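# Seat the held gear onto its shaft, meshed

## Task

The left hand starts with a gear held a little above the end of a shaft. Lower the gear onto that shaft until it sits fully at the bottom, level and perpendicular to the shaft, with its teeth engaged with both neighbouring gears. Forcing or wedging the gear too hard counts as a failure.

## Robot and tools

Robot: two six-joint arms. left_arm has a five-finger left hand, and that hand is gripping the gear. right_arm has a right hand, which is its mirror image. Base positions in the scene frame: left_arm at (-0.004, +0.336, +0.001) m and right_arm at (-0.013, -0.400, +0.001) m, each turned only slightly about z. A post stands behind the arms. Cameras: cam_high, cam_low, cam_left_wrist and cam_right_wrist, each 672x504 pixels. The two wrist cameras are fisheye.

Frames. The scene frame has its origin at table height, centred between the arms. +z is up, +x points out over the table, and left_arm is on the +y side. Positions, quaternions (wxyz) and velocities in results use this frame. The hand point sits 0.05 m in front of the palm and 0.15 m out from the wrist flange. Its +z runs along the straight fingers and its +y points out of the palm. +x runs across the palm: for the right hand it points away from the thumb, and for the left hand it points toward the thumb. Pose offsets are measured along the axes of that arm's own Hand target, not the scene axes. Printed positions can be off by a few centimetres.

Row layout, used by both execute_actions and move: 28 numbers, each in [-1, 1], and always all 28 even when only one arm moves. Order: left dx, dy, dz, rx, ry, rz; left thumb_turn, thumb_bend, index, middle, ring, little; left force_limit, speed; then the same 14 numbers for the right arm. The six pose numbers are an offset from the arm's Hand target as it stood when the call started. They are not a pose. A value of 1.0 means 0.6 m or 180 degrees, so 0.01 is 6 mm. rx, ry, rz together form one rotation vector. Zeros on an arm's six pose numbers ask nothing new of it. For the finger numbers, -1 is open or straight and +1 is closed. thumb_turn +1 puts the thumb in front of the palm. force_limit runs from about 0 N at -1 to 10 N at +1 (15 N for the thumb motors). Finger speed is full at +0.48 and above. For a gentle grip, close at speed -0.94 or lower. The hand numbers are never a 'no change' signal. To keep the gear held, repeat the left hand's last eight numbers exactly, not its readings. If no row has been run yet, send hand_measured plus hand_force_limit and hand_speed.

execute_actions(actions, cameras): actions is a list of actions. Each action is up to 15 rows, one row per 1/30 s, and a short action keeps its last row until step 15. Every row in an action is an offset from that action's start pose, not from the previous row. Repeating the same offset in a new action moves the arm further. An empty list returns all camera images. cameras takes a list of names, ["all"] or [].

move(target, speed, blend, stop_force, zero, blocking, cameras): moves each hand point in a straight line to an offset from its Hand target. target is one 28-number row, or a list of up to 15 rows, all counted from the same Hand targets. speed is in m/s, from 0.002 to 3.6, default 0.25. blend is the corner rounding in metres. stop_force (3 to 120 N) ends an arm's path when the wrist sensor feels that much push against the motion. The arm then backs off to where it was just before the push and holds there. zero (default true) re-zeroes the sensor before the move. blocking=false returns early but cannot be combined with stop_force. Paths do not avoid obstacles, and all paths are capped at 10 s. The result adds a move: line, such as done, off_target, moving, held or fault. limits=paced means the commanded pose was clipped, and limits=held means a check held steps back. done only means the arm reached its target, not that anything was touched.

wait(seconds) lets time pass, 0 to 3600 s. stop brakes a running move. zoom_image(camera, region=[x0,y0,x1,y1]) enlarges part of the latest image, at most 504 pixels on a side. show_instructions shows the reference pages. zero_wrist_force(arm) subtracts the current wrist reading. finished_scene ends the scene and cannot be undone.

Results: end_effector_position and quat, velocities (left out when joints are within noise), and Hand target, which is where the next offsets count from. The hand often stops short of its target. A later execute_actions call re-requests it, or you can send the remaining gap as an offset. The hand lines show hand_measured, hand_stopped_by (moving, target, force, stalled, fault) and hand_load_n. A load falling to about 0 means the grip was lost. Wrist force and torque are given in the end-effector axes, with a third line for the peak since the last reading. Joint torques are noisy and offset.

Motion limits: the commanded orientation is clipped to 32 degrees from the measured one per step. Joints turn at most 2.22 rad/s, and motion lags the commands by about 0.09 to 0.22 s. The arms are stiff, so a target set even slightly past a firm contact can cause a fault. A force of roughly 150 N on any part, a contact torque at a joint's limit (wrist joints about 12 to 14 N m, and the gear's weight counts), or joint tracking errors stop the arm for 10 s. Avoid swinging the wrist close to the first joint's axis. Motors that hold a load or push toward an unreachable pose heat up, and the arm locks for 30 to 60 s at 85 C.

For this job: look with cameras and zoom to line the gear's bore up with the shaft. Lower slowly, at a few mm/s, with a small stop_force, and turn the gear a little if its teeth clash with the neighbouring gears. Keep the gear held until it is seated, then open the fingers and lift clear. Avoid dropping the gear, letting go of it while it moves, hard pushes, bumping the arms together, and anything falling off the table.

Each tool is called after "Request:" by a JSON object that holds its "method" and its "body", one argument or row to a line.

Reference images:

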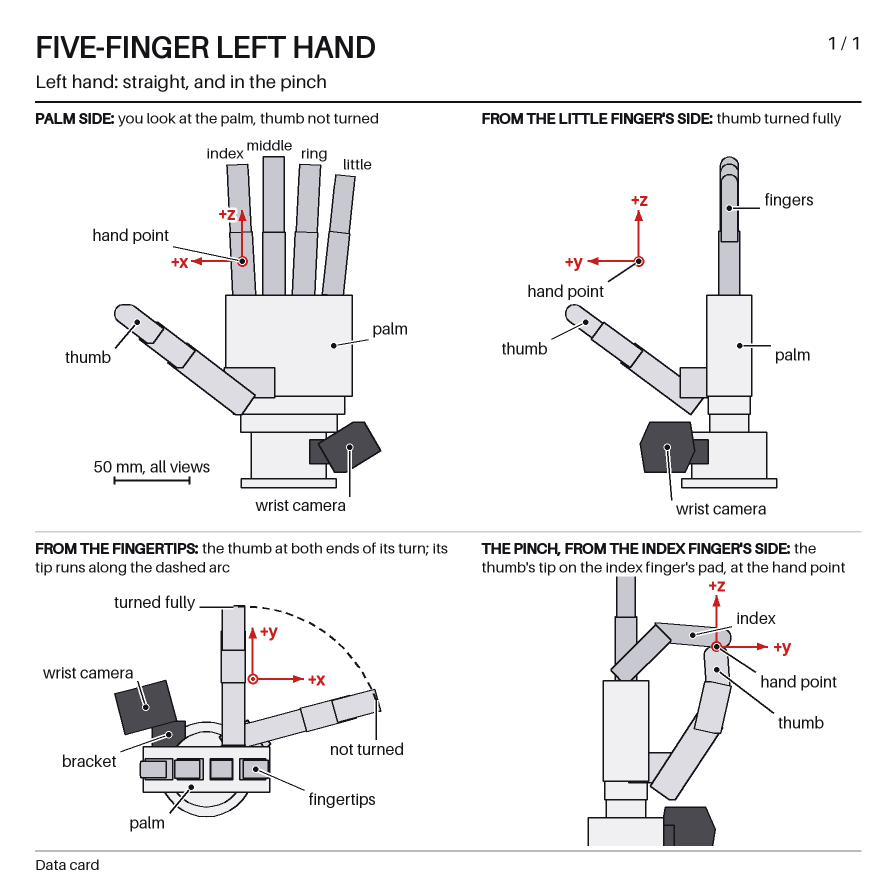

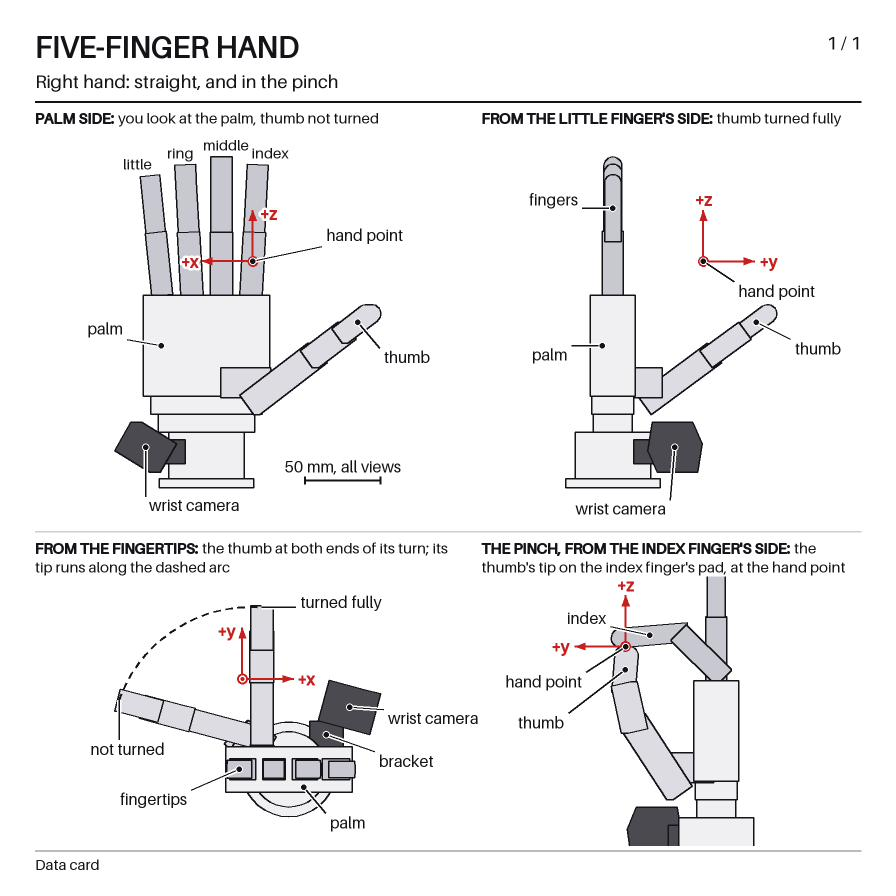

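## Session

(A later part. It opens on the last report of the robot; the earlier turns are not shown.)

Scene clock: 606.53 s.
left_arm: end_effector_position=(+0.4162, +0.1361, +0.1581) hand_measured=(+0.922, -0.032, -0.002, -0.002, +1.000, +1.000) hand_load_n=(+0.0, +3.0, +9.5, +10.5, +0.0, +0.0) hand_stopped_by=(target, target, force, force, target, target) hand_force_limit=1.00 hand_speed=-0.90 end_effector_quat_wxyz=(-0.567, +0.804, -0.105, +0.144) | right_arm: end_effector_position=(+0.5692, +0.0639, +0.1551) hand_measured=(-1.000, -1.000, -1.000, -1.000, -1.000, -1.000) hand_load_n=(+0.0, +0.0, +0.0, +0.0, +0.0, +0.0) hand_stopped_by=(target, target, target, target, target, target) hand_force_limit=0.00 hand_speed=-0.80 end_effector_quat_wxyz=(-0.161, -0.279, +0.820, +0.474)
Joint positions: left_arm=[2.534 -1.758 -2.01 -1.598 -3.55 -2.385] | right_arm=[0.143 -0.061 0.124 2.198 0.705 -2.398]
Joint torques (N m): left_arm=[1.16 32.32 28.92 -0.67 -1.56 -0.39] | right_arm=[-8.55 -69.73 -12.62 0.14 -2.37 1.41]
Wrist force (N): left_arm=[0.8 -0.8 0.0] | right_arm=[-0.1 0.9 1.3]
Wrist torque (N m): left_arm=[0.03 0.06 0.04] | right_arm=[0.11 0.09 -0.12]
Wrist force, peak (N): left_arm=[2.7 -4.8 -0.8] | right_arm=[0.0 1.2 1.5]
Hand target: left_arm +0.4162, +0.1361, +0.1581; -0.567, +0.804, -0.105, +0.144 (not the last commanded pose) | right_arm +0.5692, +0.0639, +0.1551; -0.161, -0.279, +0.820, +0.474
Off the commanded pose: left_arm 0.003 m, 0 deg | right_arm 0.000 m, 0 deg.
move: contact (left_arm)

Request:
{"method": "move", "body": {
  "target": [
    [0.00055,-0.00056,0.0003,0.00094,-0.00785,-0.00262,0.922,-0.032,-0.002,-0.002,1,1,1,-0.9,0,0,0,0,0,0,-1,-1,-1,-1,-1,-1,0,-0.8]
  ],
  "speed": 0.02
}}

Request:
{"method": "move", "body": {
  "target": [
    [-0.0005,0.0047,0.00157,0,0,0,0.922,-0.032,-0.002,-0.002,1,1,1,-0.9,0,0,0,0,0,0,-1,-1,-1,-1,-1,-1,0,-0.8]
  ],
  "speed": 0.004,
  "stop_force": 3
}}

Scene clock: 619.73 s.
left_arm: end_effector_position=(+0.4166, +0.1363, +0.1583) hand_measured=(+0.922, -0.032, -0.002, -0.002, +1.000, +1.000) hand_load_n=(+0.0, +3.0, +9.5, +10.0, +0.0, +0.0) hand_stopped_by=(target, target, force, force, target, target) hand_force_limit=1.00 hand_speed=-0.90 end_effector_quat_wxyz=(-0.569, +0.805, -0.095, +0.136) | right_arm: end_effector_position=(+0.5692, +0.0639, +0.1551) hand_measured=(-1.000, -1.000, -1.000, -1.000, -1.000, -1.000) hand_load_n=(+0.0, +0.0, +0.5, +0.0, +0.0, +0.0) hand_stopped_by=(target, target, target, target, target, target) hand_force_limit=0.00 hand_speed=-0.80 end_effector_quat_wxyz=(-0.161, -0.279, +0.820, +0.474)
Joint positions: left_arm=[2.536 -1.771 -1.983 -1.656 -3.565 -2.432] | right_arm=[0.143 -0.061 0.124 2.198 0.705 -2.398]
Joint torques (N m): left_arm=[2.4 31.16 9.73 4.15 2.07 0.8] | right_arm=[-6.54 -68.89 -10.84 0.13 -2.37 1.41]
Wrist force (N): left_arm=[2.0 1.4 -0.4] | right_arm=[-0.4 0.9 1.1]
Wrist torque (N m): left_arm=[0.14 0.00 0.00] | right_arm=[0.12 0.15 -0.15]
Wrist force, peak (N): left_arm=[2.0 1.4 -0.4] | right_arm=[-0.1 1.1 1.8]
Hand target: left_arm +0.4166, +0.1363, +0.1584; -0.569, +0.805, -0.095, +0.136 | right_arm +0.5692, +0.0639, +0.1551; -0.161, -0.279, +0.820, +0.474
Off the commanded pose: left_arm 0.000 m, 0 deg | right_arm 0.000 m, 0 deg.
move: done

Scene clock: 620.87 s.
left_arm: end_effector_position=(+0.4166, +0.1363, +0.1579) hand_measured=(+0.922, -0.032, -0.002, -0.002, +1.000, +1.000) hand_load_n=(+0.0, +2.5, +9.5, +10.5, +0.0, +0.0) hand_stopped_by=(target, target, force, force, target, target) hand_force_limit=1.00 hand_speed=-0.90 end_effector_quat_wxyz=(-0.569, +0.805, -0.095, +0.136) | right_arm: end_effector_position=(+0.5692, +0.0639, +0.1551) hand_measured=(-1.000, -1.000, -1.000, -1.000, -1.000, -1.000) hand_load_n=(+0.0, +0.0, +0.0, +0.0, +0.0, +0.0) hand_stopped_by=(target, target, target, target, target, target) hand_force_limit=0.00 hand_speed=-0.80 end_effector_quat_wxyz=(-0.161, -0.279, +0.820, +0.474)
Joint positions: left_arm=[2.536 -1.771 -1.984 -1.654 -3.565 -2.432] | right_arm=[0.143 -0.061 0.124 2.198 0.705 -2.398]
Joint torques (N m): left_arm=[5.34 33.58 28.63 -0.83 -2.12 0.73] | right_arm=[-6.36 -68.04 -12.6 0.16 -2.27 1.37]
Wrist force (N): left_arm=[1.8 0.4 0.0] | right_arm=[-0.2 0.7 1.3]
Wrist torque (N m): left_arm=[0.07 0.06 0.02] | right_arm=[0.08 0.11 -0.14]
Wrist force, peak (N): left_arm=[3.8 -3.9 -0.9] | right_arm=[-0.1 1.1 1.6]
Hand target: left_arm +0.4166, +0.1363, +0.1580; -0.569, +0.805, -0.095, +0.136 (not the last commanded pose) | right_arm +0.5692, +0.0639, +0.1551; -0.161, -0.279, +0.820, +0.474
Off the commanded pose: left_arm 0.003 m, 0 deg | right_arm 0.000 m, 0 deg.
move: contact (left_arm)

Request:
{"method": "execute_actions", "body": {
  "actions": [],
  "cameras": ["all"]
}}

Request:
{"method": "zoom_image", "body": {
  "camera": "cam_right_wrist",
  "region": [415, 75, 485, 155]
}}

Request:
{"method": "zoom_image", "body": {
  "camera": "cam_low",
  "region": [346, 260, 386, 290]
}}

Request:
{"method": "zoom_image", "body": {
  "camera": "cam_high",
  "region": [265, 185, 310, 225]
}}

Request:
{"method": "zoom_image", "body": {
  "camera": "cam_left_wrist",
  "region": [80, 60, 300, 340]
}}

Scene clock: 626.73 s.
left_arm: end_effector_position=(+0.4166, +0.1363, +0.1579) hand_measured=(+0.922, -0.032, -0.002, -0.002, +1.000, +1.000) hand_load_n=(+0.0, +2.5, +10.0, +10.5, +0.0, +0.0) hand_stopped_by=(target, target, force, force, target, target) hand_force_limit=1.00 hand_speed=-0.90 end_effector_quat_wxyz=(-0.569, +0.805, -0.095, +0.136) | right_arm: end_effector_position=(+0.5692, +0.0639, +0.1551) hand_measured=(-1.000, -1.000, -1.000, -1.000, -1.000, -1.000) hand_load_n=(+0.0, +0.0, +0.0, +0.0, +0.0, +0.0) hand_stopped_by=(target, target, target, target, target, target) hand_force_limit=0.00 hand_speed=-0.80 end_effector_quat_wxyz=(-0.161, -0.279, +0.820, +0.474)
Joint positions: left_arm=[2.536 -1.771 -1.984 -1.654 -3.565 -2.432] | right_arm=[0.143 -0.061 0.124 2.198 0.705 -2.398]
Joint velocities: within noise
Joint torques (N m): left_arm=[7.7 33.18 28.37 0.35 -2.06 0.86] | right_arm=[-6.59 -69.35 -12.68 0.25 -2.16 1.44]
Wrist force (N): left_arm=[1.5 0.3 -0.2] | right_arm=[-0.2 0.7 1.4]
Wrist torque (N m): left_arm=[0.07 0.09 0.00] | right_arm=[0.07 0.11 -0.14]
Wrist force, peak (N): left_arm=[2.0 0.6 -0.4] | right_arm=[-0.4 1.4 1.6]
Hand target: left_arm +0.4166, +0.1363, +0.1580; -0.569, +0.805, -0.095, +0.136 (not the last commanded pose) | right_arm +0.5692, +0.0639, +0.1551; -0.161, -0.279, +0.820, +0.474
Off the commanded pose: left_arm 0.003 m, 0 deg | right_arm 0.000 m, 0 deg.

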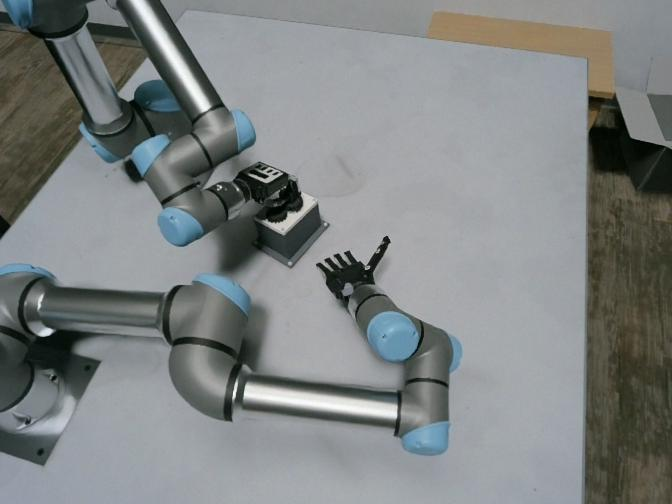

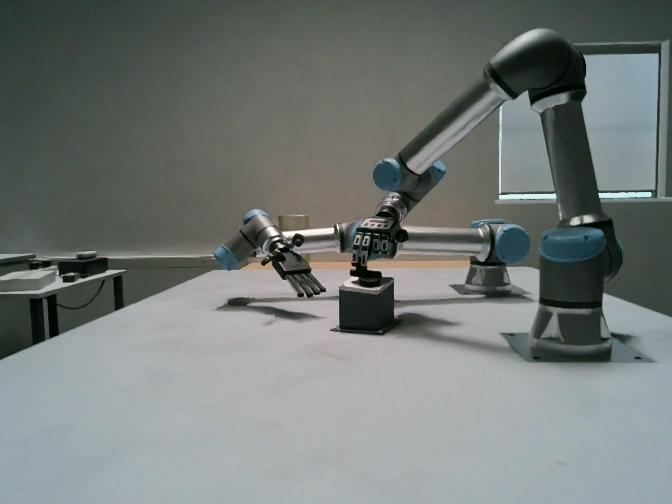

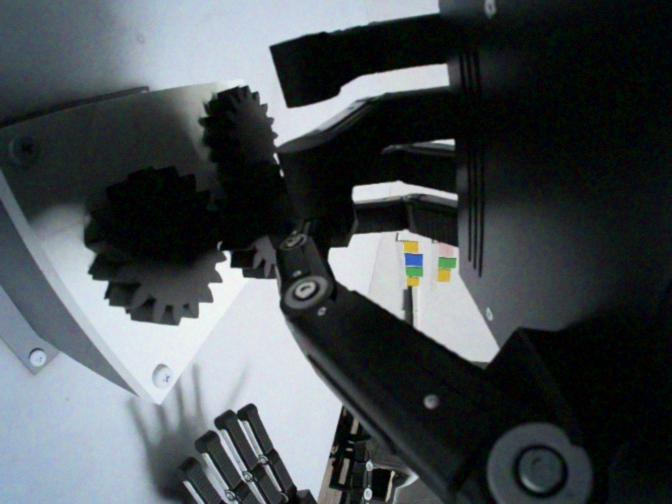

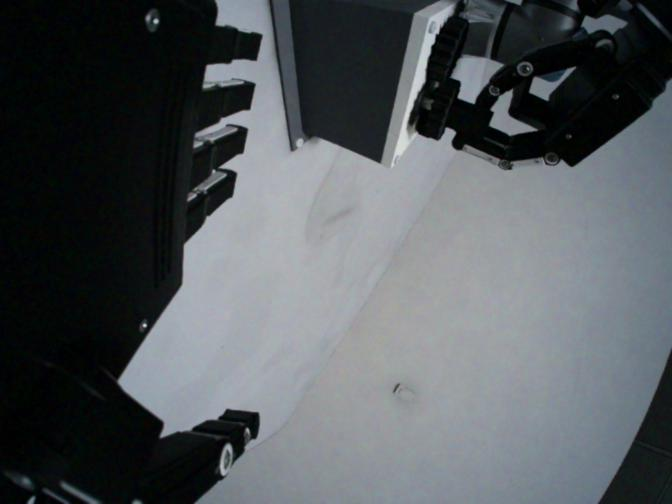

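Scaled by 6.300 from the camera's image (finer frame: 960x720).

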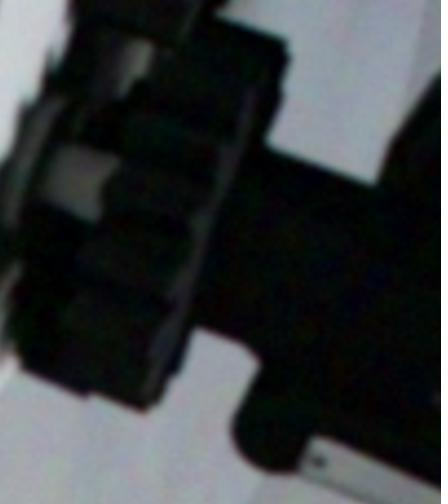

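Scaled by 12.600 from the camera's image (finer frame: 960x720).

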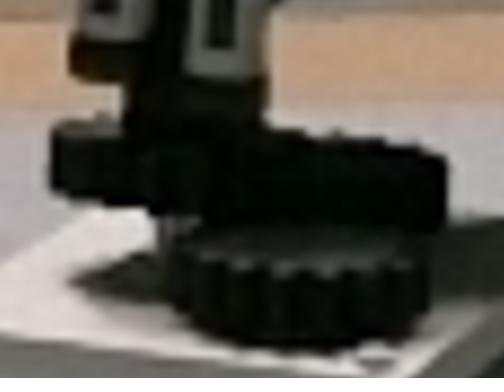

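Scaled by 11.200 from the camera's image (finer frame: 960x720).

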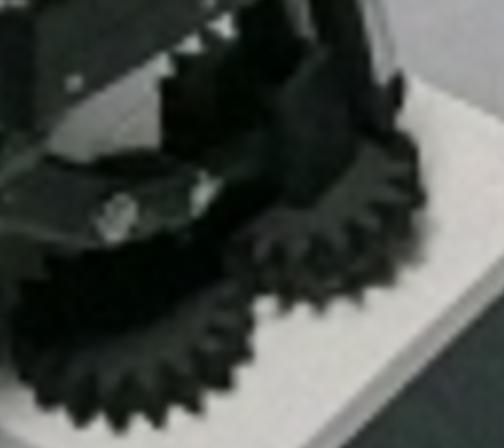

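Scaled by 1.800 from the camera's image (finer frame: 960x720).

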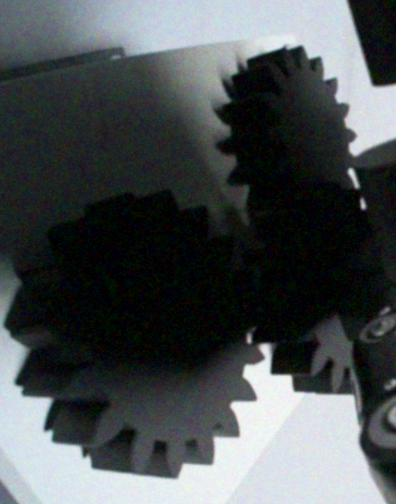

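Request:
{"method": "move", "body": {
  "target": [
    [-0.0005,0.0047,0.00157,0,0,0,0.922,-0.032,-0.002,-0.002,1,1,1,-0.9,0,0,0,0,0,0,-1,-1,-1,-1,-1,-1,0,-0.8]
  ],
  "speed": 0.004,
  "stop_force": 5
}}

Scene clock: 652.30 s.
left_arm: end_effector_position=(+0.4167, +0.1362, +0.1577) hand_measured=(+0.922, -0.032, -0.002, -0.002, +1.000, +1.000) hand_load_n=(+0.0, +2.5, +9.5, +10.5, +0.0, +0.0) hand_stopped_by=(target, target, force, force, target, target) hand_force_limit=1.00 hand_speed=-0.90 end_effector_quat_wxyz=(-0.569, +0.805, -0.095, +0.136) | right_arm: end_effector_position=(+0.5692, +0.0639, +0.1551) hand_measured=(-1.000, -1.000, -1.000, -1.000, -1.000, -1.000) hand_load_n=(+0.0, +0.0, +0.0, +0.0, +0.0, +0.0) hand_stopped_by=(target, target, target, target, target, target) hand_force_limit=0.00 hand_speed=-0.80 end_effector_quat_wxyz=(-0.161, -0.279, +0.820, +0.474)
Joint positions: left_arm=[2.536 -1.772 -1.984 -1.653 -3.565 -2.432] | right_arm=[0.143 -0.061 0.124 2.198 0.705 -2.398]
Joint torques (N m): left_arm=[7.1 33 28.37 -0.7 -1.92 0.62] | right_arm=[-5.85 -67.92 -12.17 0.17 -2.38 1.32]
Wrist force (N): left_arm=[1.9 -2.4 -1.0] | right_arm=[-0.1 1.0 1.2]
Wrist torque (N m): left_arm=[-0.02 0.04 0.09] | right_arm=[0.13 0.09 -0.13]
Wrist force, peak (N): left_arm=[4.0 -7.0 -2.1] | right_arm=[-0.5 1.1 1.6]
Hand target: left_arm +0.4167, +0.1362, +0.1577; -0.569, +0.805, -0.095, +0.136 (not the last commanded pose) | right_arm +0.5692, +0.0639, +0.1551; -0.161, -0.279, +0.820, +0.474
Off the commanded pose: left_arm 0.003 m, 0 deg | right_arm 0.000 m, 0 deg.
move: contact (left_arm)

Request:
{"method": "move", "body": {
  "target": [
    [0.0009,-0.0007,0.0003,0.00094,-0.00785,-0.00262,0.922,-0.032,-0.002,-0.002,1,1,1,-0.9,0,0,0,0,0,0,-1,-1,-1,-1,-1,-1,0,-0.8]
  ],
  "speed": 0.02
}}

Request:
{"method": "move", "body": {
  "target": [
    [-0.0005,0.0047,0.00157,0,0,0,0.922,-0.032,-0.002,-0.002,1,1,1,-0.9,0,0,0,0,0,0,-1,-1,-1,-1,-1,-1,0,-0.8]
  ],
  "speed": 0.004,
  "stop_force": 4
}}

Scene clock: 658.07 s.
left_arm: end_effector_position=(+0.4173, +0.1363, +0.1581) hand_measured=(+0.922, -0.032, -0.002, -0.002, +1.000, +1.000) hand_load_n=(+0.0, +2.5, +9.5, +10.5, +0.0, +0.0) hand_stopped_by=(target, target, force, force, target, target) hand_force_limit=1.00 hand_speed=-0.90 end_effector_quat_wxyz=(-0.571, +0.807, -0.084, +0.129) | right_arm: end_effector_position=(+0.5692, +0.0639, +0.1551) hand_measured=(-1.000, -1.000, -1.000, -1.000, -1.000, -1.000) hand_load_n=(+0.0, +0.0, +0.0, -0.5, +0.0, +0.0) hand_stopped_by=(target, target, target, target, target, target) hand_force_limit=0.00 hand_speed=-0.80 end_effector_quat_wxyz=(-0.161, -0.279, +0.820, +0.474)
Joint positions: left_arm=[2.538 -1.785 -1.957 -1.706 -3.581 -2.475] | right_arm=[0.143 -0.061 0.124 2.198 0.705 -2.398]
Joint torques (N m): left_arm=[2.33 32.03 9.87 4.32 2.17 0.84] | right_arm=[-5.42 -70.16 -11.85 0.19 -2.12 1.38]
Wrist force (N): left_arm=[0.3 0.8 0.6] | right_arm=[-0.3 0.7 1.3]
Wrist torque (N m): left_arm=[0.03 0.14 -0.02] | right_arm=[0.08 0.12 -0.15]
Wrist force, peak (N): left_arm=[2.4 -2.4 -0.8] | right_arm=[-0.4 1.3 1.3]
Hand target: left_arm +0.4173, +0.1364, +0.1581; -0.571, +0.807, -0.084, +0.129 | right_arm +0.5692, +0.0639, +0.1551; -0.161, -0.279, +0.820, +0.474
Off the commanded pose: left_arm 0.000 m, 0 deg | right_arm 0.000 m, 0 deg.
move: done

Scene clock: 659.23 s.
left_arm: end_effector_position=(+0.4173, +0.1363, +0.1576) hand_measured=(+0.922, -0.032, -0.002, -0.002, +1.000, +1.000) hand_load_n=(+0.0, +2.5, +10.0, +10.5, +0.0, +0.0) hand_stopped_by=(target, target, force, force, target, target) hand_force_limit=1.00 hand_speed=-0.90 end_effector_quat_wxyz=(-0.571, +0.807, -0.084, +0.129) | right_arm: end_effector_position=(+0.5692, +0.0639, +0.1551) hand_measured=(-1.000, -1.000, -1.000, -1.000, -1.000, -1.000) hand_load_n=(+0.0, +0.0, +0.0, +0.0, +0.0, +0.0) hand_stopped_by=(target, target, target, target, target, target) hand_force_limit=0.00 hand_speed=-0.80 end_effector_quat_wxyz=(-0.161, -0.279, +0.820, +0.474)
Joint positions: left_arm=[2.538 -1.785 -1.958 -1.705 -3.581 -2.475] | right_arm=[0.143 -0.061 0.124 2.198 0.705 -2.398]
Joint torques (N m): left_arm=[4.54 33.7 28.43 -0.81 -2.06 0.91] | right_arm=[-7.33 -70.35 -12.14 0.09 -2.06 1.27]
Wrist force (N): left_arm=[0.6 -1.2 -0.5] | right_arm=[-0.2 0.9 1.1]
Wrist torque (N m): left_arm=[0.01 0.13 0.01] | right_arm=[0.12 0.12 -0.13]
Wrist force, peak (N): left_arm=[3.1 -5.2 -1.0] | right_arm=[-0.3 1.2 1.3]
Hand target: left_arm +0.4173, +0.1364, +0.1576; -0.571, +0.807, -0.084, +0.129 (not the last commanded pose) | right_arm +0.5692, +0.0639, +0.1551; -0.161, -0.279, +0.820, +0.474
Off the commanded pose: left_arm 0.002 m, 0 deg | right_arm 0.000 m, 0 deg.
move: contact (left_arm)

Request:
{"method": "move", "body": {
  "target": [
    [0.00065,-0.00085,0.0003,0.00094,-0.00785,-0.00262,0.922,-0.032,-0.002,-0.002,1,1,1,-0.9,0,0,0,0,0,0,-1,-1,-1,-1,-1,-1,0,-0.8]
  ],
  "speed": 0.02
}}

Request:
{"method": "move", "body": {
  "target": [
    [-0.0005,0.0047,0.00157,0,0,0,0.922,-0.032,-0.002,-0.002,1,1,1,-0.9,0,0,0,0,0,0,-1,-1,-1,-1,-1,-1,0,-0.8]
  ],
  "speed": 0.004,
  "stop_force": 4
}}

Request:
{"method": "move", "body": {
  "target": [
    [0.00065,-0.00085,0.0003,0.00094,-0.00785,-0.00262,0.922,-0.032,-0.002,-0.002,1,1,1,-0.9,0,0,0,0,0,0,-1,-1,-1,-1,-1,-1,0,-0.8]
  ],
  "speed": 0.02
}}

Request:
{"method": "move", "body": {
  "target": [
    [-0.0005,0.0047,0.00157,0,0,0,0.922,-0.032,-0.002,-0.002,1,1,1,-0.9,0,0,0,0,0,0,-1,-1,-1,-1,-1,-1,0,-0.8]
  ],
  "speed": 0.004,
  "stop_force": 4
}}

Scene clock: 666.50 s.
left_arm: end_effector_position=(+0.4178, +0.1366, +0.1581) hand_measured=(+0.922, -0.032, -0.002, -0.002, +1.000, +1.000) hand_load_n=(+0.0, +2.5, +9.5, +10.5, +0.0, +0.0) hand_stopped_by=(target, target, force, force, target, target) hand_force_limit=1.00 hand_speed=-0.90 end_effector_quat_wxyz=(-0.572, +0.808, -0.073, +0.121) | right_arm: end_effector_position=(+0.5692, +0.0639, +0.1551) hand_measured=(-1.000, -1.000, -1.000, -1.000, -1.000, -1.000) hand_load_n=(+0.0, -0.5, +0.0, +0.0, +0.0, +0.0) hand_stopped_by=(target, target, target, target, target, target) hand_force_limit=0.00 hand_speed=-0.80 end_effector_quat_wxyz=(-0.161, -0.279, +0.820, +0.474)
Joint positions: left_arm=[2.541 -1.798 -1.932 -1.754 -3.597 -2.514] | right_arm=[0.143 -0.061 0.124 2.198 0.705 -2.398]
Joint torques (N m): left_arm=[1.96 32.53 9.72 3.96 2.35 0.81] | right_arm=[-5.93 -69.15 -10.88 0.09 -2.39 1.47]
Wrist force (N): left_arm=[0.3 1.2 0.0] | right_arm=[-0.2 0.9 1.3]
Wrist torque (N m): left_arm=[0.11 0.10 -0.01] | right_arm=[0.11 0.11 -0.14]
Wrist force, peak (N): left_arm=[1.6 -1.2 -0.4] | right_arm=[0.3 1.1 1.8]
Hand target: left_arm +0.4177, +0.1366, +0.1581; -0.572, +0.808, -0.073, +0.121 | right_arm +0.5692, +0.0639, +0.1551; -0.161, -0.279, +0.820, +0.474
Off the commanded pose: left_arm 0.000 m, 0 deg | right_arm 0.000 m, 0 deg.
move: done

Scene clock: 667.73 s.
left_arm: end_effector_position=(+0.4178, +0.1366, +0.1574) hand_measured=(+0.922, -0.032, -0.002, -0.002, +1.000, +1.000) hand_load_n=(+0.0, +2.5, +9.5, +10.5, +0.0, -0.5) hand_stopped_by=(target, target, force, force, target, target) hand_force_limit=1.00 hand_speed=-0.90 end_effector_quat_wxyz=(-0.572, +0.808, -0.073, +0.121) | right_arm: end_effector_position=(+0.5692, +0.0639, +0.1551) hand_measured=(-1.000, -1.000, -1.000, -1.000, -1.000, -1.000) hand_load_n=(+0.0, +0.0, +0.0, +0.0, +0.0, +0.0) hand_stopped_by=(target, target, target, target, target, target) hand_force_limit=0.00 hand_speed=-0.80 end_effector_quat_wxyz=(-0.161, -0.279, +0.820, +0.474)
Joint positions: left_arm=[2.541 -1.799 -1.933 -1.752 -3.597 -2.514] | right_arm=[0.143 -0.061 0.124 2.198 0.705 -2.398]
Joint torques (N m): left_arm=[4 34.83 27.8 -0.93 -2.13 0.73] | right_arm=[-5.76 -70.08 -11.84 0.39 -2.15 1.6]
Wrist force (N): left_arm=[0.5 -0.8 -0.7] | right_arm=[-0.2 1.0 1.4]
Wrist torque (N m): left_arm=[0.06 0.09 0.03] | right_arm=[0.12 0.11 -0.13]
Wrist force, peak (N): left_arm=[2.6 -4.8 -1.5] | right_arm=[0.0 0.9 1.6]
Hand target: left_arm +0.4178, +0.1366, +0.1574; -0.572, +0.808, -0.073, +0.121 (not the last commanded pose) | right_arm +0.5692, +0.0639, +0.1551; -0.161, -0.279, +0.820, +0.474
Off the commanded pose: left_arm 0.002 m, 0 deg | right_arm 0.000 m, 0 deg.
move: contact (left_arm)

Scene clock: 668.67 s.
left_arm: end_effector_position=(+0.4182, +0.1368, +0.1579) hand_measured=(+0.922, -0.032, -0.002, -0.002, +1.000, +1.000) hand_load_n=(+0.0, +2.5, +9.5, +10.5, +0.0, +0.0) hand_stopped_by=(target, target, force, force, target, target) hand_force_limit=1.00 hand_speed=-0.90 end_effector_quat_wxyz=(-0.574, +0.809, -0.063, +0.114) | right_arm: end_effector_position=(+0.5692, +0.0639, +0.1551) hand_measured=(-1.000, -1.000, -1.000, -1.000, -1.000, -1.000) hand_load_n=(+0.0, -0.5, +0.0, +0.0, +0.0, +0.0) hand_stopped_by=(target, target, target, target, target, target) hand_force_limit=0.00 hand_speed=-0.80 end_effector_quat_wxyz=(-0.161, -0.279, +0.820, +0.474)
Joint positions: left_arm=[2.544 -1.812 -1.908 -1.797 -3.614 -2.551] | right_arm=[0.143 -0.061 0.124 2.198 0.705 -2.398]
Joint torques (N m): left_arm=[1.71 33.31 9.49 3.73 2.38 0.8] | right_arm=[-6.37 -70.39 -12.82 0.01 -2.35 1.47]
Wrist force (N): left_arm=[0.4 1.3 0.2] | right_arm=[0.0 1.0 1.1]
Wrist torque (N m): left_arm=[0.13 0.08 -0.02] | right_arm=[0.13 0.09 -0.12]
Wrist force, peak (N): left_arm=[0.6 1.6 -0.1] | right_arm=[-0.5 1.0 1.5]
Hand target: left_arm +0.4182, +0.1368, +0.1579; -0.574, +0.809, -0.063, +0.114 | right_arm +0.5692, +0.0639, +0.1551; -0.161, -0.279, +0.820, +0.474
Off the commanded pose: left_arm 0.000 m, 0 deg | right_arm 0.000 m, 0 deg.
move: done

Scene clock: 669.90 s.
left_arm: end_effector_position=(+0.4182, +0.1368, +0.1573) hand_measured=(+0.922, -0.032, -0.002, -0.002, +1.000, +1.000) hand_load_n=(+0.0, +2.5, +9.5, +11.0, +0.0, +0.0) hand_stopped_by=(target, target, force, force, target, target) hand_force_limit=1.00 hand_speed=-0.90 end_effector_quat_wxyz=(-0.574, +0.809, -0.063, +0.114) | right_arm: end_effector_position=(+0.5692, +0.0639, +0.1551) hand_measured=(-1.000, -1.000, -1.000, -1.000, -1.000, -1.000) hand_load_n=(+0.0, +0.0, +0.0, +0.0, +0.0, +0.0) hand_stopped_by=(target, target, target, target, target, target) hand_force_limit=0.00 hand_speed=-0.80 end_effector_quat_wxyz=(-0.161, -0.279, +0.820, +0.474)
Joint positions: left_arm=[2.544 -1.812 -1.909 -1.795 -3.613 -2.551] | right_arm=[0.143 -0.061 0.124 2.198 0.705 -2.398]
Joint torques (N m): left_arm=[2.6 34.61 29.1 -0.99 -2.02 0.76] | right_arm=[-5.6 -69.54 -12.15 0.29 -2.33 1.24]
Wrist force (N): left_arm=[0.5 -0.4 -0.7] | right_arm=[-0.3 0.9 0.9]
Wrist torque (N m): left_arm=[0.05 0.03 0.04] | right_arm=[0.12 0.13 -0.14]
Wrist force, peak (N): left_arm=[2.5 -4.1 -1.5] | right_arm=[-0.3 1.1 1.4]
Hand target: left_arm +0.4182, +0.1368, +0.1573; -0.574, +0.809, -0.063, +0.114 (not the last commanded pose) | right_arm +0.5692, +0.0639, +0.1551; -0.161, -0.279, +0.820, +0.474
Off the commanded pose: left_arm 0.002 m, 0 deg | right_arm 0.000 m, 0 deg.
move: contact (left_arm)

Request:
{"method": "execute_actions", "body": {
  "actions": [],
  "cameras": ["cam_high","cam_low","cam_left_wrist","cam_right_wrist"]
}}

Request:
{"method": "zoom_image", "body": {
  "camera": "cam_right_wrist",
  "region": [415, 65, 495, 145]
}}

Request:
{"method": "zoom_image", "body": {
  "camera": "cam_low",
  "region": [346, 260, 386, 290]
}}

Request:
{"method": "zoom_image", "body": {
  "camera": "cam_high",
  "region": [265, 185, 310, 225]
}}

Request:
{"method": "zoom_image", "body": {
  "camera": "cam_left_wrist",
  "region": [120, 100, 320, 300]
}}

Scene clock: 674.27 s.
left_arm: end_effector_position=(+0.4182, +0.1368, +0.1573) hand_measured=(+0.922, -0.032, -0.002, -0.002, +1.000, +1.000) hand_load_n=(+0.0, +2.5, +9.5, +11.0, +0.0, +0.0) hand_stopped_by=(target, target, force, force, target, target) hand_force_limit=1.00 hand_speed=-0.90 end_effector_quat_wxyz=(-0.574, +0.809, -0.063, +0.114) | right_arm: end_effector_position=(+0.5692, +0.0639, +0.1551) hand_measured=(-1.000, -1.000, -1.000, -1.000, -1.000, -1.000) hand_load_n=(+0.0, +0.0, +0.0, +0.0, +0.0, +0.0) hand_stopped_by=(target, target, target, target, target, target) hand_force_limit=0.00 hand_speed=-0.80 end_effector_quat_wxyz=(-0.161, -0.279, +0.820, +0.474)
Joint positions: left_arm=[2.544 -1.812 -1.909 -1.795 -3.613 -2.551] | right_arm=[0.143 -0.061 0.124 2.198 0.705 -2.398]
Joint velocities: within noise
Joint torques (N m): left_arm=[6.93 34.96 28.6 -0.31 -2.13 0.36] | right_arm=[-6.6 -69.49 -12.65 0.08 -2.42 1.28]
Wrist force (N): left_arm=[0.3 -0.3 -0.5] | right_arm=[-0.2 0.9 1.3]
Wrist torque (N m): left_arm=[0.06 0.08 0.02] | right_arm=[0.12 0.11 -0.14]
Wrist force, peak (N): left_arm=[0.6 -0.5 -0.8] | right_arm=[-0.3 1.4 1.4]
Hand target: left_arm +0.4182, +0.1368, +0.1573; -0.574, +0.809, -0.063, +0.114 (not the last commanded pose) | right_arm +0.5692, +0.0639, +0.1551; -0.161, -0.279, +0.820, +0.474
Off the commanded pose: left_arm 0.002 m, 0 deg | right_arm 0.000 m, 0 deg.

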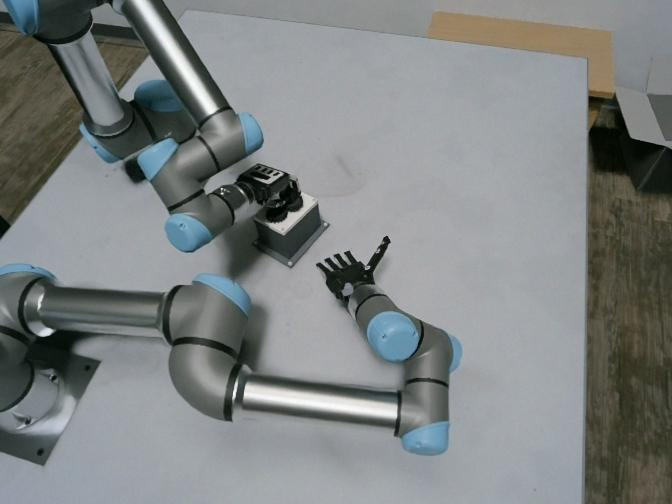

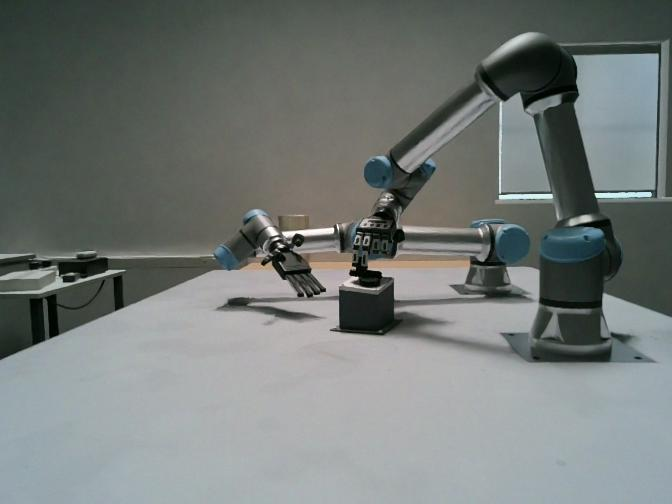

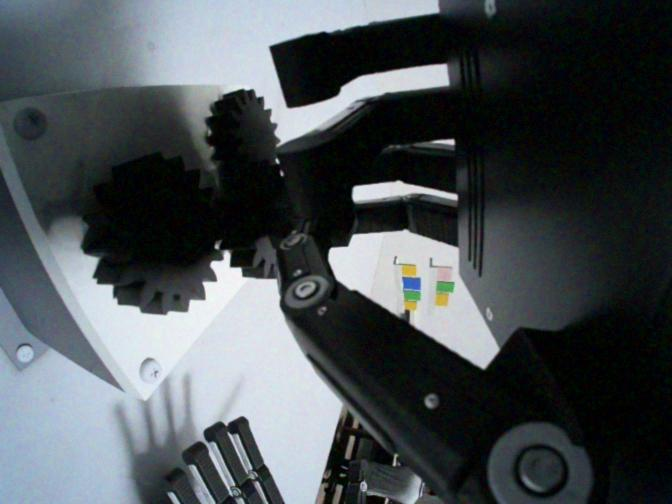

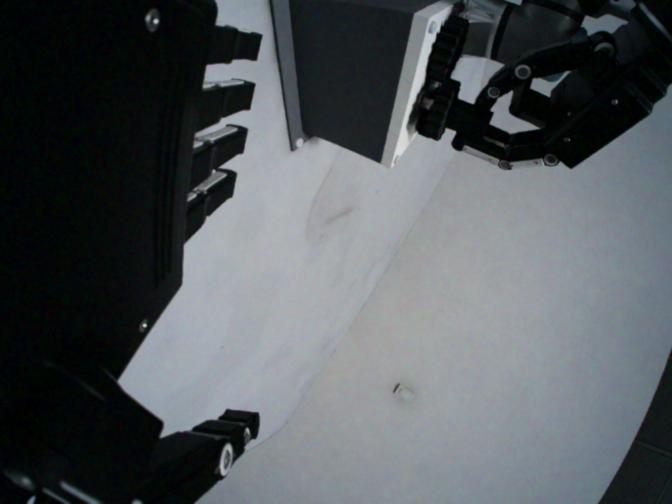

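Scaled by 6.300 from the camera's image (finer frame: 960x720).

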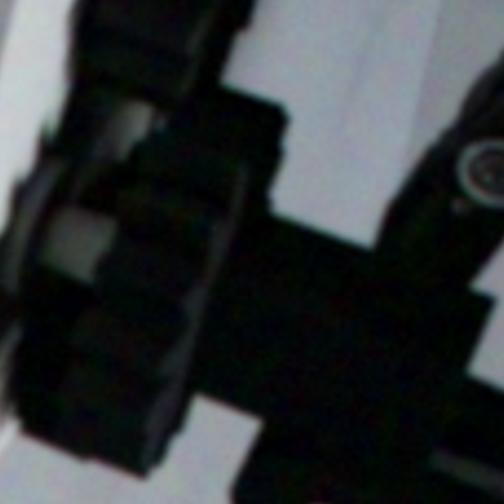

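Scaled by 12.600 from the camera's image (finer frame: 960x720).

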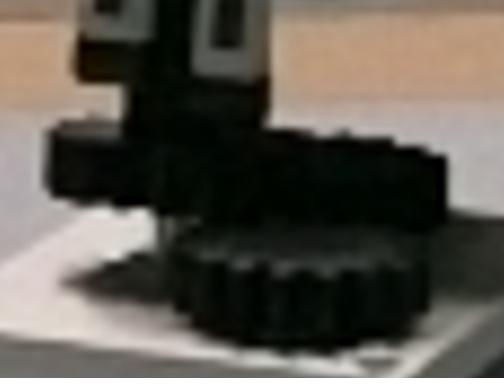

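Scaled by 11.200 from the camera's image (finer frame: 960x720).

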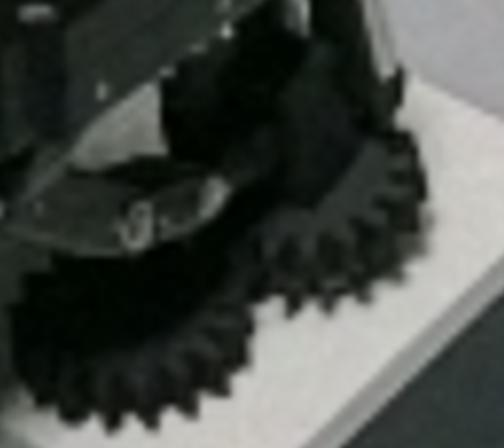

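Scaled by 2.520 from the camera's image (finer frame: 960x720).

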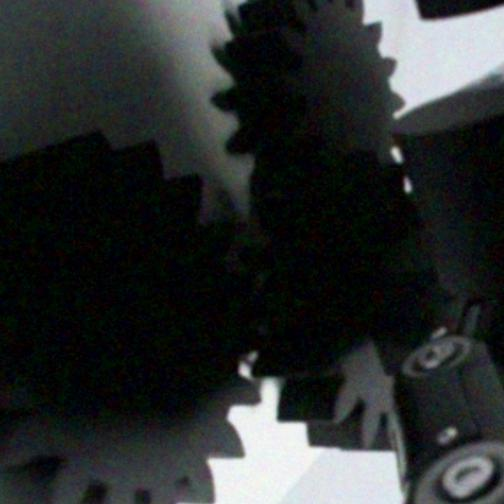

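Request:
{"method": "move", "body": {
  "target": [
    [0.00048,-0.00095,0.0001,0.00063,-0.00523,-0.00175,0.922,-0.032,-0.002,-0.002,1,1,1,-0.9,0,0,0,0,0,0,-1,-1,-1,-1,-1,-1,0,-0.8]
  ],
  "speed": 0.02
}}

Request:
{"method": "move", "body": {
  "target": [
    [-0.0005,0.0047,0.00157,0,0,0,0.922,-0.032,-0.002,-0.002,1,1,1,-0.9,0,0,0,0,0,0,-1,-1,-1,-1,-1,-1,0,-0.8]
  ],
  "speed": 0.004,
  "stop_force": 4
}}

Request:
{"method": "move", "body": {
  "target": [
    [0.00048,-0.00095,0.0001,0.00063,-0.00523,-0.00175,0.922,-0.032,-0.002,-0.002,1,1,1,-0.9,0,0,0,0,0,0,-1,-1,-1,-1,-1,-1,0,-0.8]
  ],
  "speed": 0.02
}}

Request:
{"method": "move", "body": {
  "target": [
    [-0.0005,0.0047,0.00157,0,0,0,0.922,-0.032,-0.002,-0.002,1,1,1,-0.9,0,0,0,0,0,0,-1,-1,-1,-1,-1,-1,0,-0.8]
  ],
  "speed": 0.004,
  "stop_force": 4
}}

Request:
{"method": "move", "body": {
  "target": [
    [0.00048,-0.00095,0.0001,0.00063,-0.00523,-0.00175,0.922,-0.032,-0.002,-0.002,1,1,1,-0.9,0,0,0,0,0,0,-1,-1,-1,-1,-1,-1,0,-0.8]
  ],
  "speed": 0.02
}}

Request:
{"method": "move", "body": {
  "target": [
    [-0.0005,0.0047,0.00157,0,0,0,0.922,-0.032,-0.002,-0.002,1,1,1,-0.9,0,0,0,0,0,0,-1,-1,-1,-1,-1,-1,0,-0.8]
  ],
  "speed": 0.004,
  "stop_force": 4
}}

Scene clock: 705.97 s.
left_arm: end_effector_position=(+0.4185, +0.1370, +0.1578) hand_measured=(+0.922, -0.032, -0.002, -0.002, +1.000, +1.000) hand_load_n=(+0.0, +2.5, +9.5, +10.5, +0.0, +0.0) hand_stopped_by=(target, target, force, force, target, target) hand_force_limit=1.00 hand_speed=-0.90 end_effector_quat_wxyz=(-0.575, +0.809, -0.056, +0.109) | right_arm: end_effector_position=(+0.5692, +0.0639, +0.1551) hand_measured=(-1.000, -1.000, -1.000, -1.000, -1.000, -1.000) hand_load_n=(+0.0, +0.0, +0.0, +0.0, +0.0, +0.0) hand_stopped_by=(target, target, target, target, target, target) hand_force_limit=0.00 hand_speed=-0.80 end_effector_quat_wxyz=(-0.161, -0.279, +0.820, +0.474)
Joint positions: left_arm=[2.546 -1.82 -1.892 -1.824 -3.625 -2.574] | right_arm=[0.143 -0.061 0.124 2.198 0.705 -2.398]
Joint torques (N m): left_arm=[2.56 33.44 8.95 3.46 2.2 0.82] | right_arm=[-6.46 -69.37 -11.72 0.3 -2.56 1.26]
Wrist force (N): left_arm=[0.4 1.2 -0.3] | right_arm=[-0.2 1.1 1.1]
Wrist torque (N m): left_arm=[0.11 0.05 0.02] | right_arm=[0.16 0.13 -0.13]
Wrist force, peak (N): left_arm=[0.2 1.6 -0.2] | right_arm=[-0.2 0.9 1.6]
Hand target: left_arm +0.4185, +0.1370, +0.1578; -0.575, +0.809, -0.056, +0.109 | right_arm +0.5692, +0.0639, +0.1551; -0.161, -0.279, +0.820, +0.474
Off the commanded pose: left_arm 0.000 m, 0 deg | right_arm 0.000 m, 0 deg.
move: done

Scene clock: 707.20 s.
left_arm: end_effector_position=(+0.4185, +0.1370, +0.1572) hand_measured=(+0.922, -0.032, -0.002, -0.002, +1.000, +1.000) hand_load_n=(+0.0, +2.5, +9.5, +10.5, +0.0, +0.0) hand_stopped_by=(target, target, force, force, target, target) hand_force_limit=1.00 hand_speed=-0.90 end_effector_quat_wxyz=(-0.575, +0.809, -0.056, +0.109) | right_arm: end_effector_position=(+0.5692, +0.0639, +0.1551) hand_measured=(-1.000, -1.000, -1.000, -1.000, -1.000, -1.000) hand_load_n=(+0.0, +0.0, +0.5, +0.0, +0.0, +0.0) hand_stopped_by=(target, target, target, target, target, target) hand_force_limit=0.00 hand_speed=-0.80 end_effector_quat_wxyz=(-0.161, -0.279, +0.820, +0.474)
Joint positions: left_arm=[2.546 -1.821 -1.893 -1.822 -3.625 -2.574] | right_arm=[0.143 -0.061 0.124 2.198 0.705 -2.398]
Joint torques (N m): left_arm=[3.9 35.64 28.68 -1.12 -2.16 0.5] | right_arm=[-6.55 -69.27 -12.28 0.34 -2.19 1.24]
Wrist force (N): left_arm=[0.3 -0.2 -0.6] | right_arm=[0.1 1.0 1.3]
Wrist torque (N m): left_arm=[0.05 0.09 0.03] | right_arm=[0.12 0.08 -0.12]
Wrist force, peak (N): left_arm=[2.6 -4.1 -1.8] | right_arm=[-0.4 1.0 1.6]
Hand target: left_arm +0.4185, +0.1370, +0.1572; -0.575, +0.809, -0.056, +0.109 (not the last commanded pose) | right_arm +0.5692, +0.0639, +0.1551; -0.161, -0.279, +0.820, +0.474
Off the commanded pose: left_arm 0.002 m, 0 deg | right_arm 0.000 m, 0 deg.
move: contact (left_arm)

Scene clock: 707.93 s.
left_arm: end_effector_position=(+0.4188, +0.1372, +0.1577) hand_measured=(+0.922, -0.032, -0.002, -0.002, +1.000, +1.000) hand_load_n=(+0.0, +2.5, +9.5, +10.5, +0.0, +0.0) hand_stopped_by=(target, target, force, force, target, target) hand_force_limit=1.00 hand_speed=-0.90 end_effector_quat_wxyz=(-0.576, +0.810, -0.048, +0.104) | right_arm: end_effector_position=(+0.5692, +0.0639, +0.1551) hand_measured=(-1.000, -1.000, -1.000, -1.000, -1.000, -1.000) hand_load_n=(+0.0, -0.5, +0.0, +0.0, +0.0, +0.0) hand_stopped_by=(target, target, target, target, target, target) hand_force_limit=0.00 hand_speed=-0.80 end_effector_quat_wxyz=(-0.161, -0.279, +0.820, +0.474)
Joint positions: left_arm=[2.548 -1.829 -1.877 -1.85 -3.636 -2.596] | right_arm=[0.143 -0.061 0.124 2.198 0.705 -2.398]
Joint torques (N m): left_arm=[2.34 33.42 8.35 3.41 2.43 0.87] | right_arm=[-5.58 -69.73 -11.29 0.29 -2.23 1.24]
Wrist force (N): left_arm=[0.2 1.4 -0.8] | right_arm=[-0.1 0.9 1.2]
Wrist torque (N m): left_arm=[0.12 0.08 0.00] | right_arm=[0.12 0.11 -0.13]
Wrist force, peak (N): left_arm=[0.5 1.9 -0.7] | right_arm=[-0.1 0.9 1.5]
Hand target: left_arm +0.4188, +0.1372, +0.1577; -0.576, +0.810, -0.049, +0.104 | right_arm +0.5692, +0.0639, +0.1551; -0.161, -0.279, +0.820, +0.474
Off the commanded pose: left_arm 0.000 m, 0 deg | right_arm 0.000 m, 0 deg.
move: done

Scene clock: 709.23 s.
left_arm: end_effector_position=(+0.4188, +0.1372, +0.1570) hand_measured=(+0.922, -0.032, -0.002, -0.002, +1.000, +1.000) hand_load_n=(+0.0, +2.0, +9.5, +11.0, +0.0, +0.0) hand_stopped_by=(target, target, force, force, target, target) hand_force_limit=1.00 hand_speed=-0.90 end_effector_quat_wxyz=(-0.576, +0.810, -0.048, +0.104) | right_arm: end_effector_position=(+0.5692, +0.0639, +0.1551) hand_measured=(-1.000, -1.000, -1.000, -1.000, -1.000, -1.000) hand_load_n=(+0.0, +0.0, +0.0, +0.0, +0.0, +0.0) hand_stopped_by=(target, target, target, target, target, target) hand_force_limit=0.00 hand_speed=-0.80 end_effector_quat_wxyz=(-0.161, -0.279, +0.820, +0.474)
Joint positions: left_arm=[2.548 -1.83 -1.878 -1.848 -3.636 -2.596] | right_arm=[0.143 -0.061 0.124 2.198 0.705 -2.398]
Joint torques (N m): left_arm=[1.23 35.85 28.89 -1.15 -2.06 0.13] | right_arm=[-3.36 -68.33 -10.74 0.5 -2.23 1.16]
Wrist force (N): left_arm=[0.7 -0.9 -1.4] | right_arm=[0.1 0.7 1.2]
Wrist torque (N m): left_arm=[0.02 0.03 0.09] | right_arm=[0.09 0.07 -0.12]
Wrist force, peak (N): left_arm=[2.6 -4.5 -2.6] | right_arm=[-0.2 1.2 1.4]
Hand target: left_arm +0.4188, +0.1372, +0.1570; -0.576, +0.810, -0.048, +0.104 (not the last commanded pose) | right_arm +0.5692, +0.0639, +0.1551; -0.161, -0.279, +0.820, +0.474
Off the commanded pose: left_arm 0.002 m, 0 deg | right_arm 0.000 m, 0 deg.
move: contact (left_arm)

Scene clock: 709.93 s.
left_arm: end_effector_position=(+0.4191, +0.1373, +0.1576) hand_measured=(+0.922, -0.032, -0.002, -0.002, +1.000, +1.000) hand_load_n=(+0.0, +2.5, +9.5, +10.5, +0.0, +0.0) hand_stopped_by=(target, target, force, force, target, target) hand_force_limit=1.00 hand_speed=-0.90 end_effector_quat_wxyz=(-0.577, +0.810, -0.041, +0.099) end_effector_velocity=(+0.000, +0.000, -0.001) end_effector_angular_velocity=(-0.001, +0.002, +0.000) | right_arm: end_effector_position=(+0.5692, +0.0639, +0.1551) hand_measured=(-1.000, -1.000, -1.000, -1.000, -1.000, -1.000) hand_load_n=(+0.0, -0.5, +0.0, +0.0, +0.0, -0.5) hand_stopped_by=(target, target, target, target, target, target) hand_force_limit=0.00 hand_speed=-0.80 end_effector_quat_wxyz=(-0.161, -0.279, +0.820, +0.474)
Joint positions: left_arm=[2.55 -1.839 -1.862 -1.874 -3.648 -2.617] | right_arm=[0.143 -0.061 0.124 2.198 0.705 -2.398]
Joint velocities: left_arm=[0 0.001 -0.003 0.005 -0.001 0.004] | right_arm=[within noise]
Joint torques (N m): left_arm=[3.47 33.23 9.67 2.75 1.51 0.86] | right_arm=[-6.15 -69.65 -11.8 0.24 -2.32 1.06]
Wrist force (N): left_arm=[0.6 1.9 -1.4] | right_arm=[0.0 0.9 1.2]
Wrist torque (N m): left_arm=[0.16 0.04 -0.01] | right_arm=[0.12 0.10 -0.12]
Wrist force, peak (N): left_arm=[0.6 1.9 -1.4] | right_arm=[-0.3 1.1 1.3]
Hand target: left_arm +0.4191, +0.1374, +0.1576; -0.577, +0.810, -0.041, +0.099 | right_arm +0.5692, +0.0639, +0.1551; -0.161, -0.279, +0.820, +0.474
Off the commanded pose: left_arm 0.000 m, 0 deg | right_arm 0.000 m, 0 deg.
move: done

Scene clock: 711.17 s.
left_arm: end_effector_position=(+0.4191, +0.1373, +0.1569) hand_measured=(+0.922, -0.032, -0.002, -0.002, +1.000, +1.000) hand_load_n=(+0.0, +2.0, +9.5, +10.5, +0.0, +0.0) hand_stopped_by=(target, target, force, force, target, target) hand_force_limit=1.00 hand_speed=-0.90 end_effector_quat_wxyz=(-0.577, +0.810, -0.041, +0.099) | right_arm: end_effector_position=(+0.5692, +0.0639, +0.1551) hand_measured=(-1.000, -1.000, -1.000, -1.000, -1.000, -1.000) hand_load_n=(+0.0, +0.0, +0.0, +0.0, +0.0, +0.0) hand_stopped_by=(target, target, target, target, target, target) hand_force_limit=0.00 hand_speed=-0.80 end_effector_quat_wxyz=(-0.161, -0.279, +0.820, +0.474)
Joint positions: left_arm=[2.55 -1.839 -1.863 -1.872 -3.647 -2.617] | right_arm=[0.143 -0.061 0.124 2.198 0.705 -2.398]
Joint torques (N m): left_arm=[5.57 36.16 28.69 -1.13 -2.16 0.18] | right_arm=[-5.6 -69.15 -11.71 0.09 -2.42 1.09]
Wrist force (N): left_arm=[0.3 -1.1 -1.9] | right_arm=[-0.1 0.8 1.5]
Wrist torque (N m): left_arm=[-0.04 0.08 0.07] | right_arm=[0.07 0.10 -0.14]
Wrist force, peak (N): left_arm=[2.1 -4.7 -3.6] | right_arm=[0.0 1.2 1.3]
Hand target: left_arm +0.4191, +0.1374, +0.1569; -0.577, +0.810, -0.041, +0.099 (not the last commanded pose) | right_arm +0.5692, +0.0639, +0.1551; -0.161, -0.279, +0.820, +0.474
Off the commanded pose: left_arm 0.002 m, 0 deg | right_arm 0.000 m, 0 deg.
move: contact (left_arm)


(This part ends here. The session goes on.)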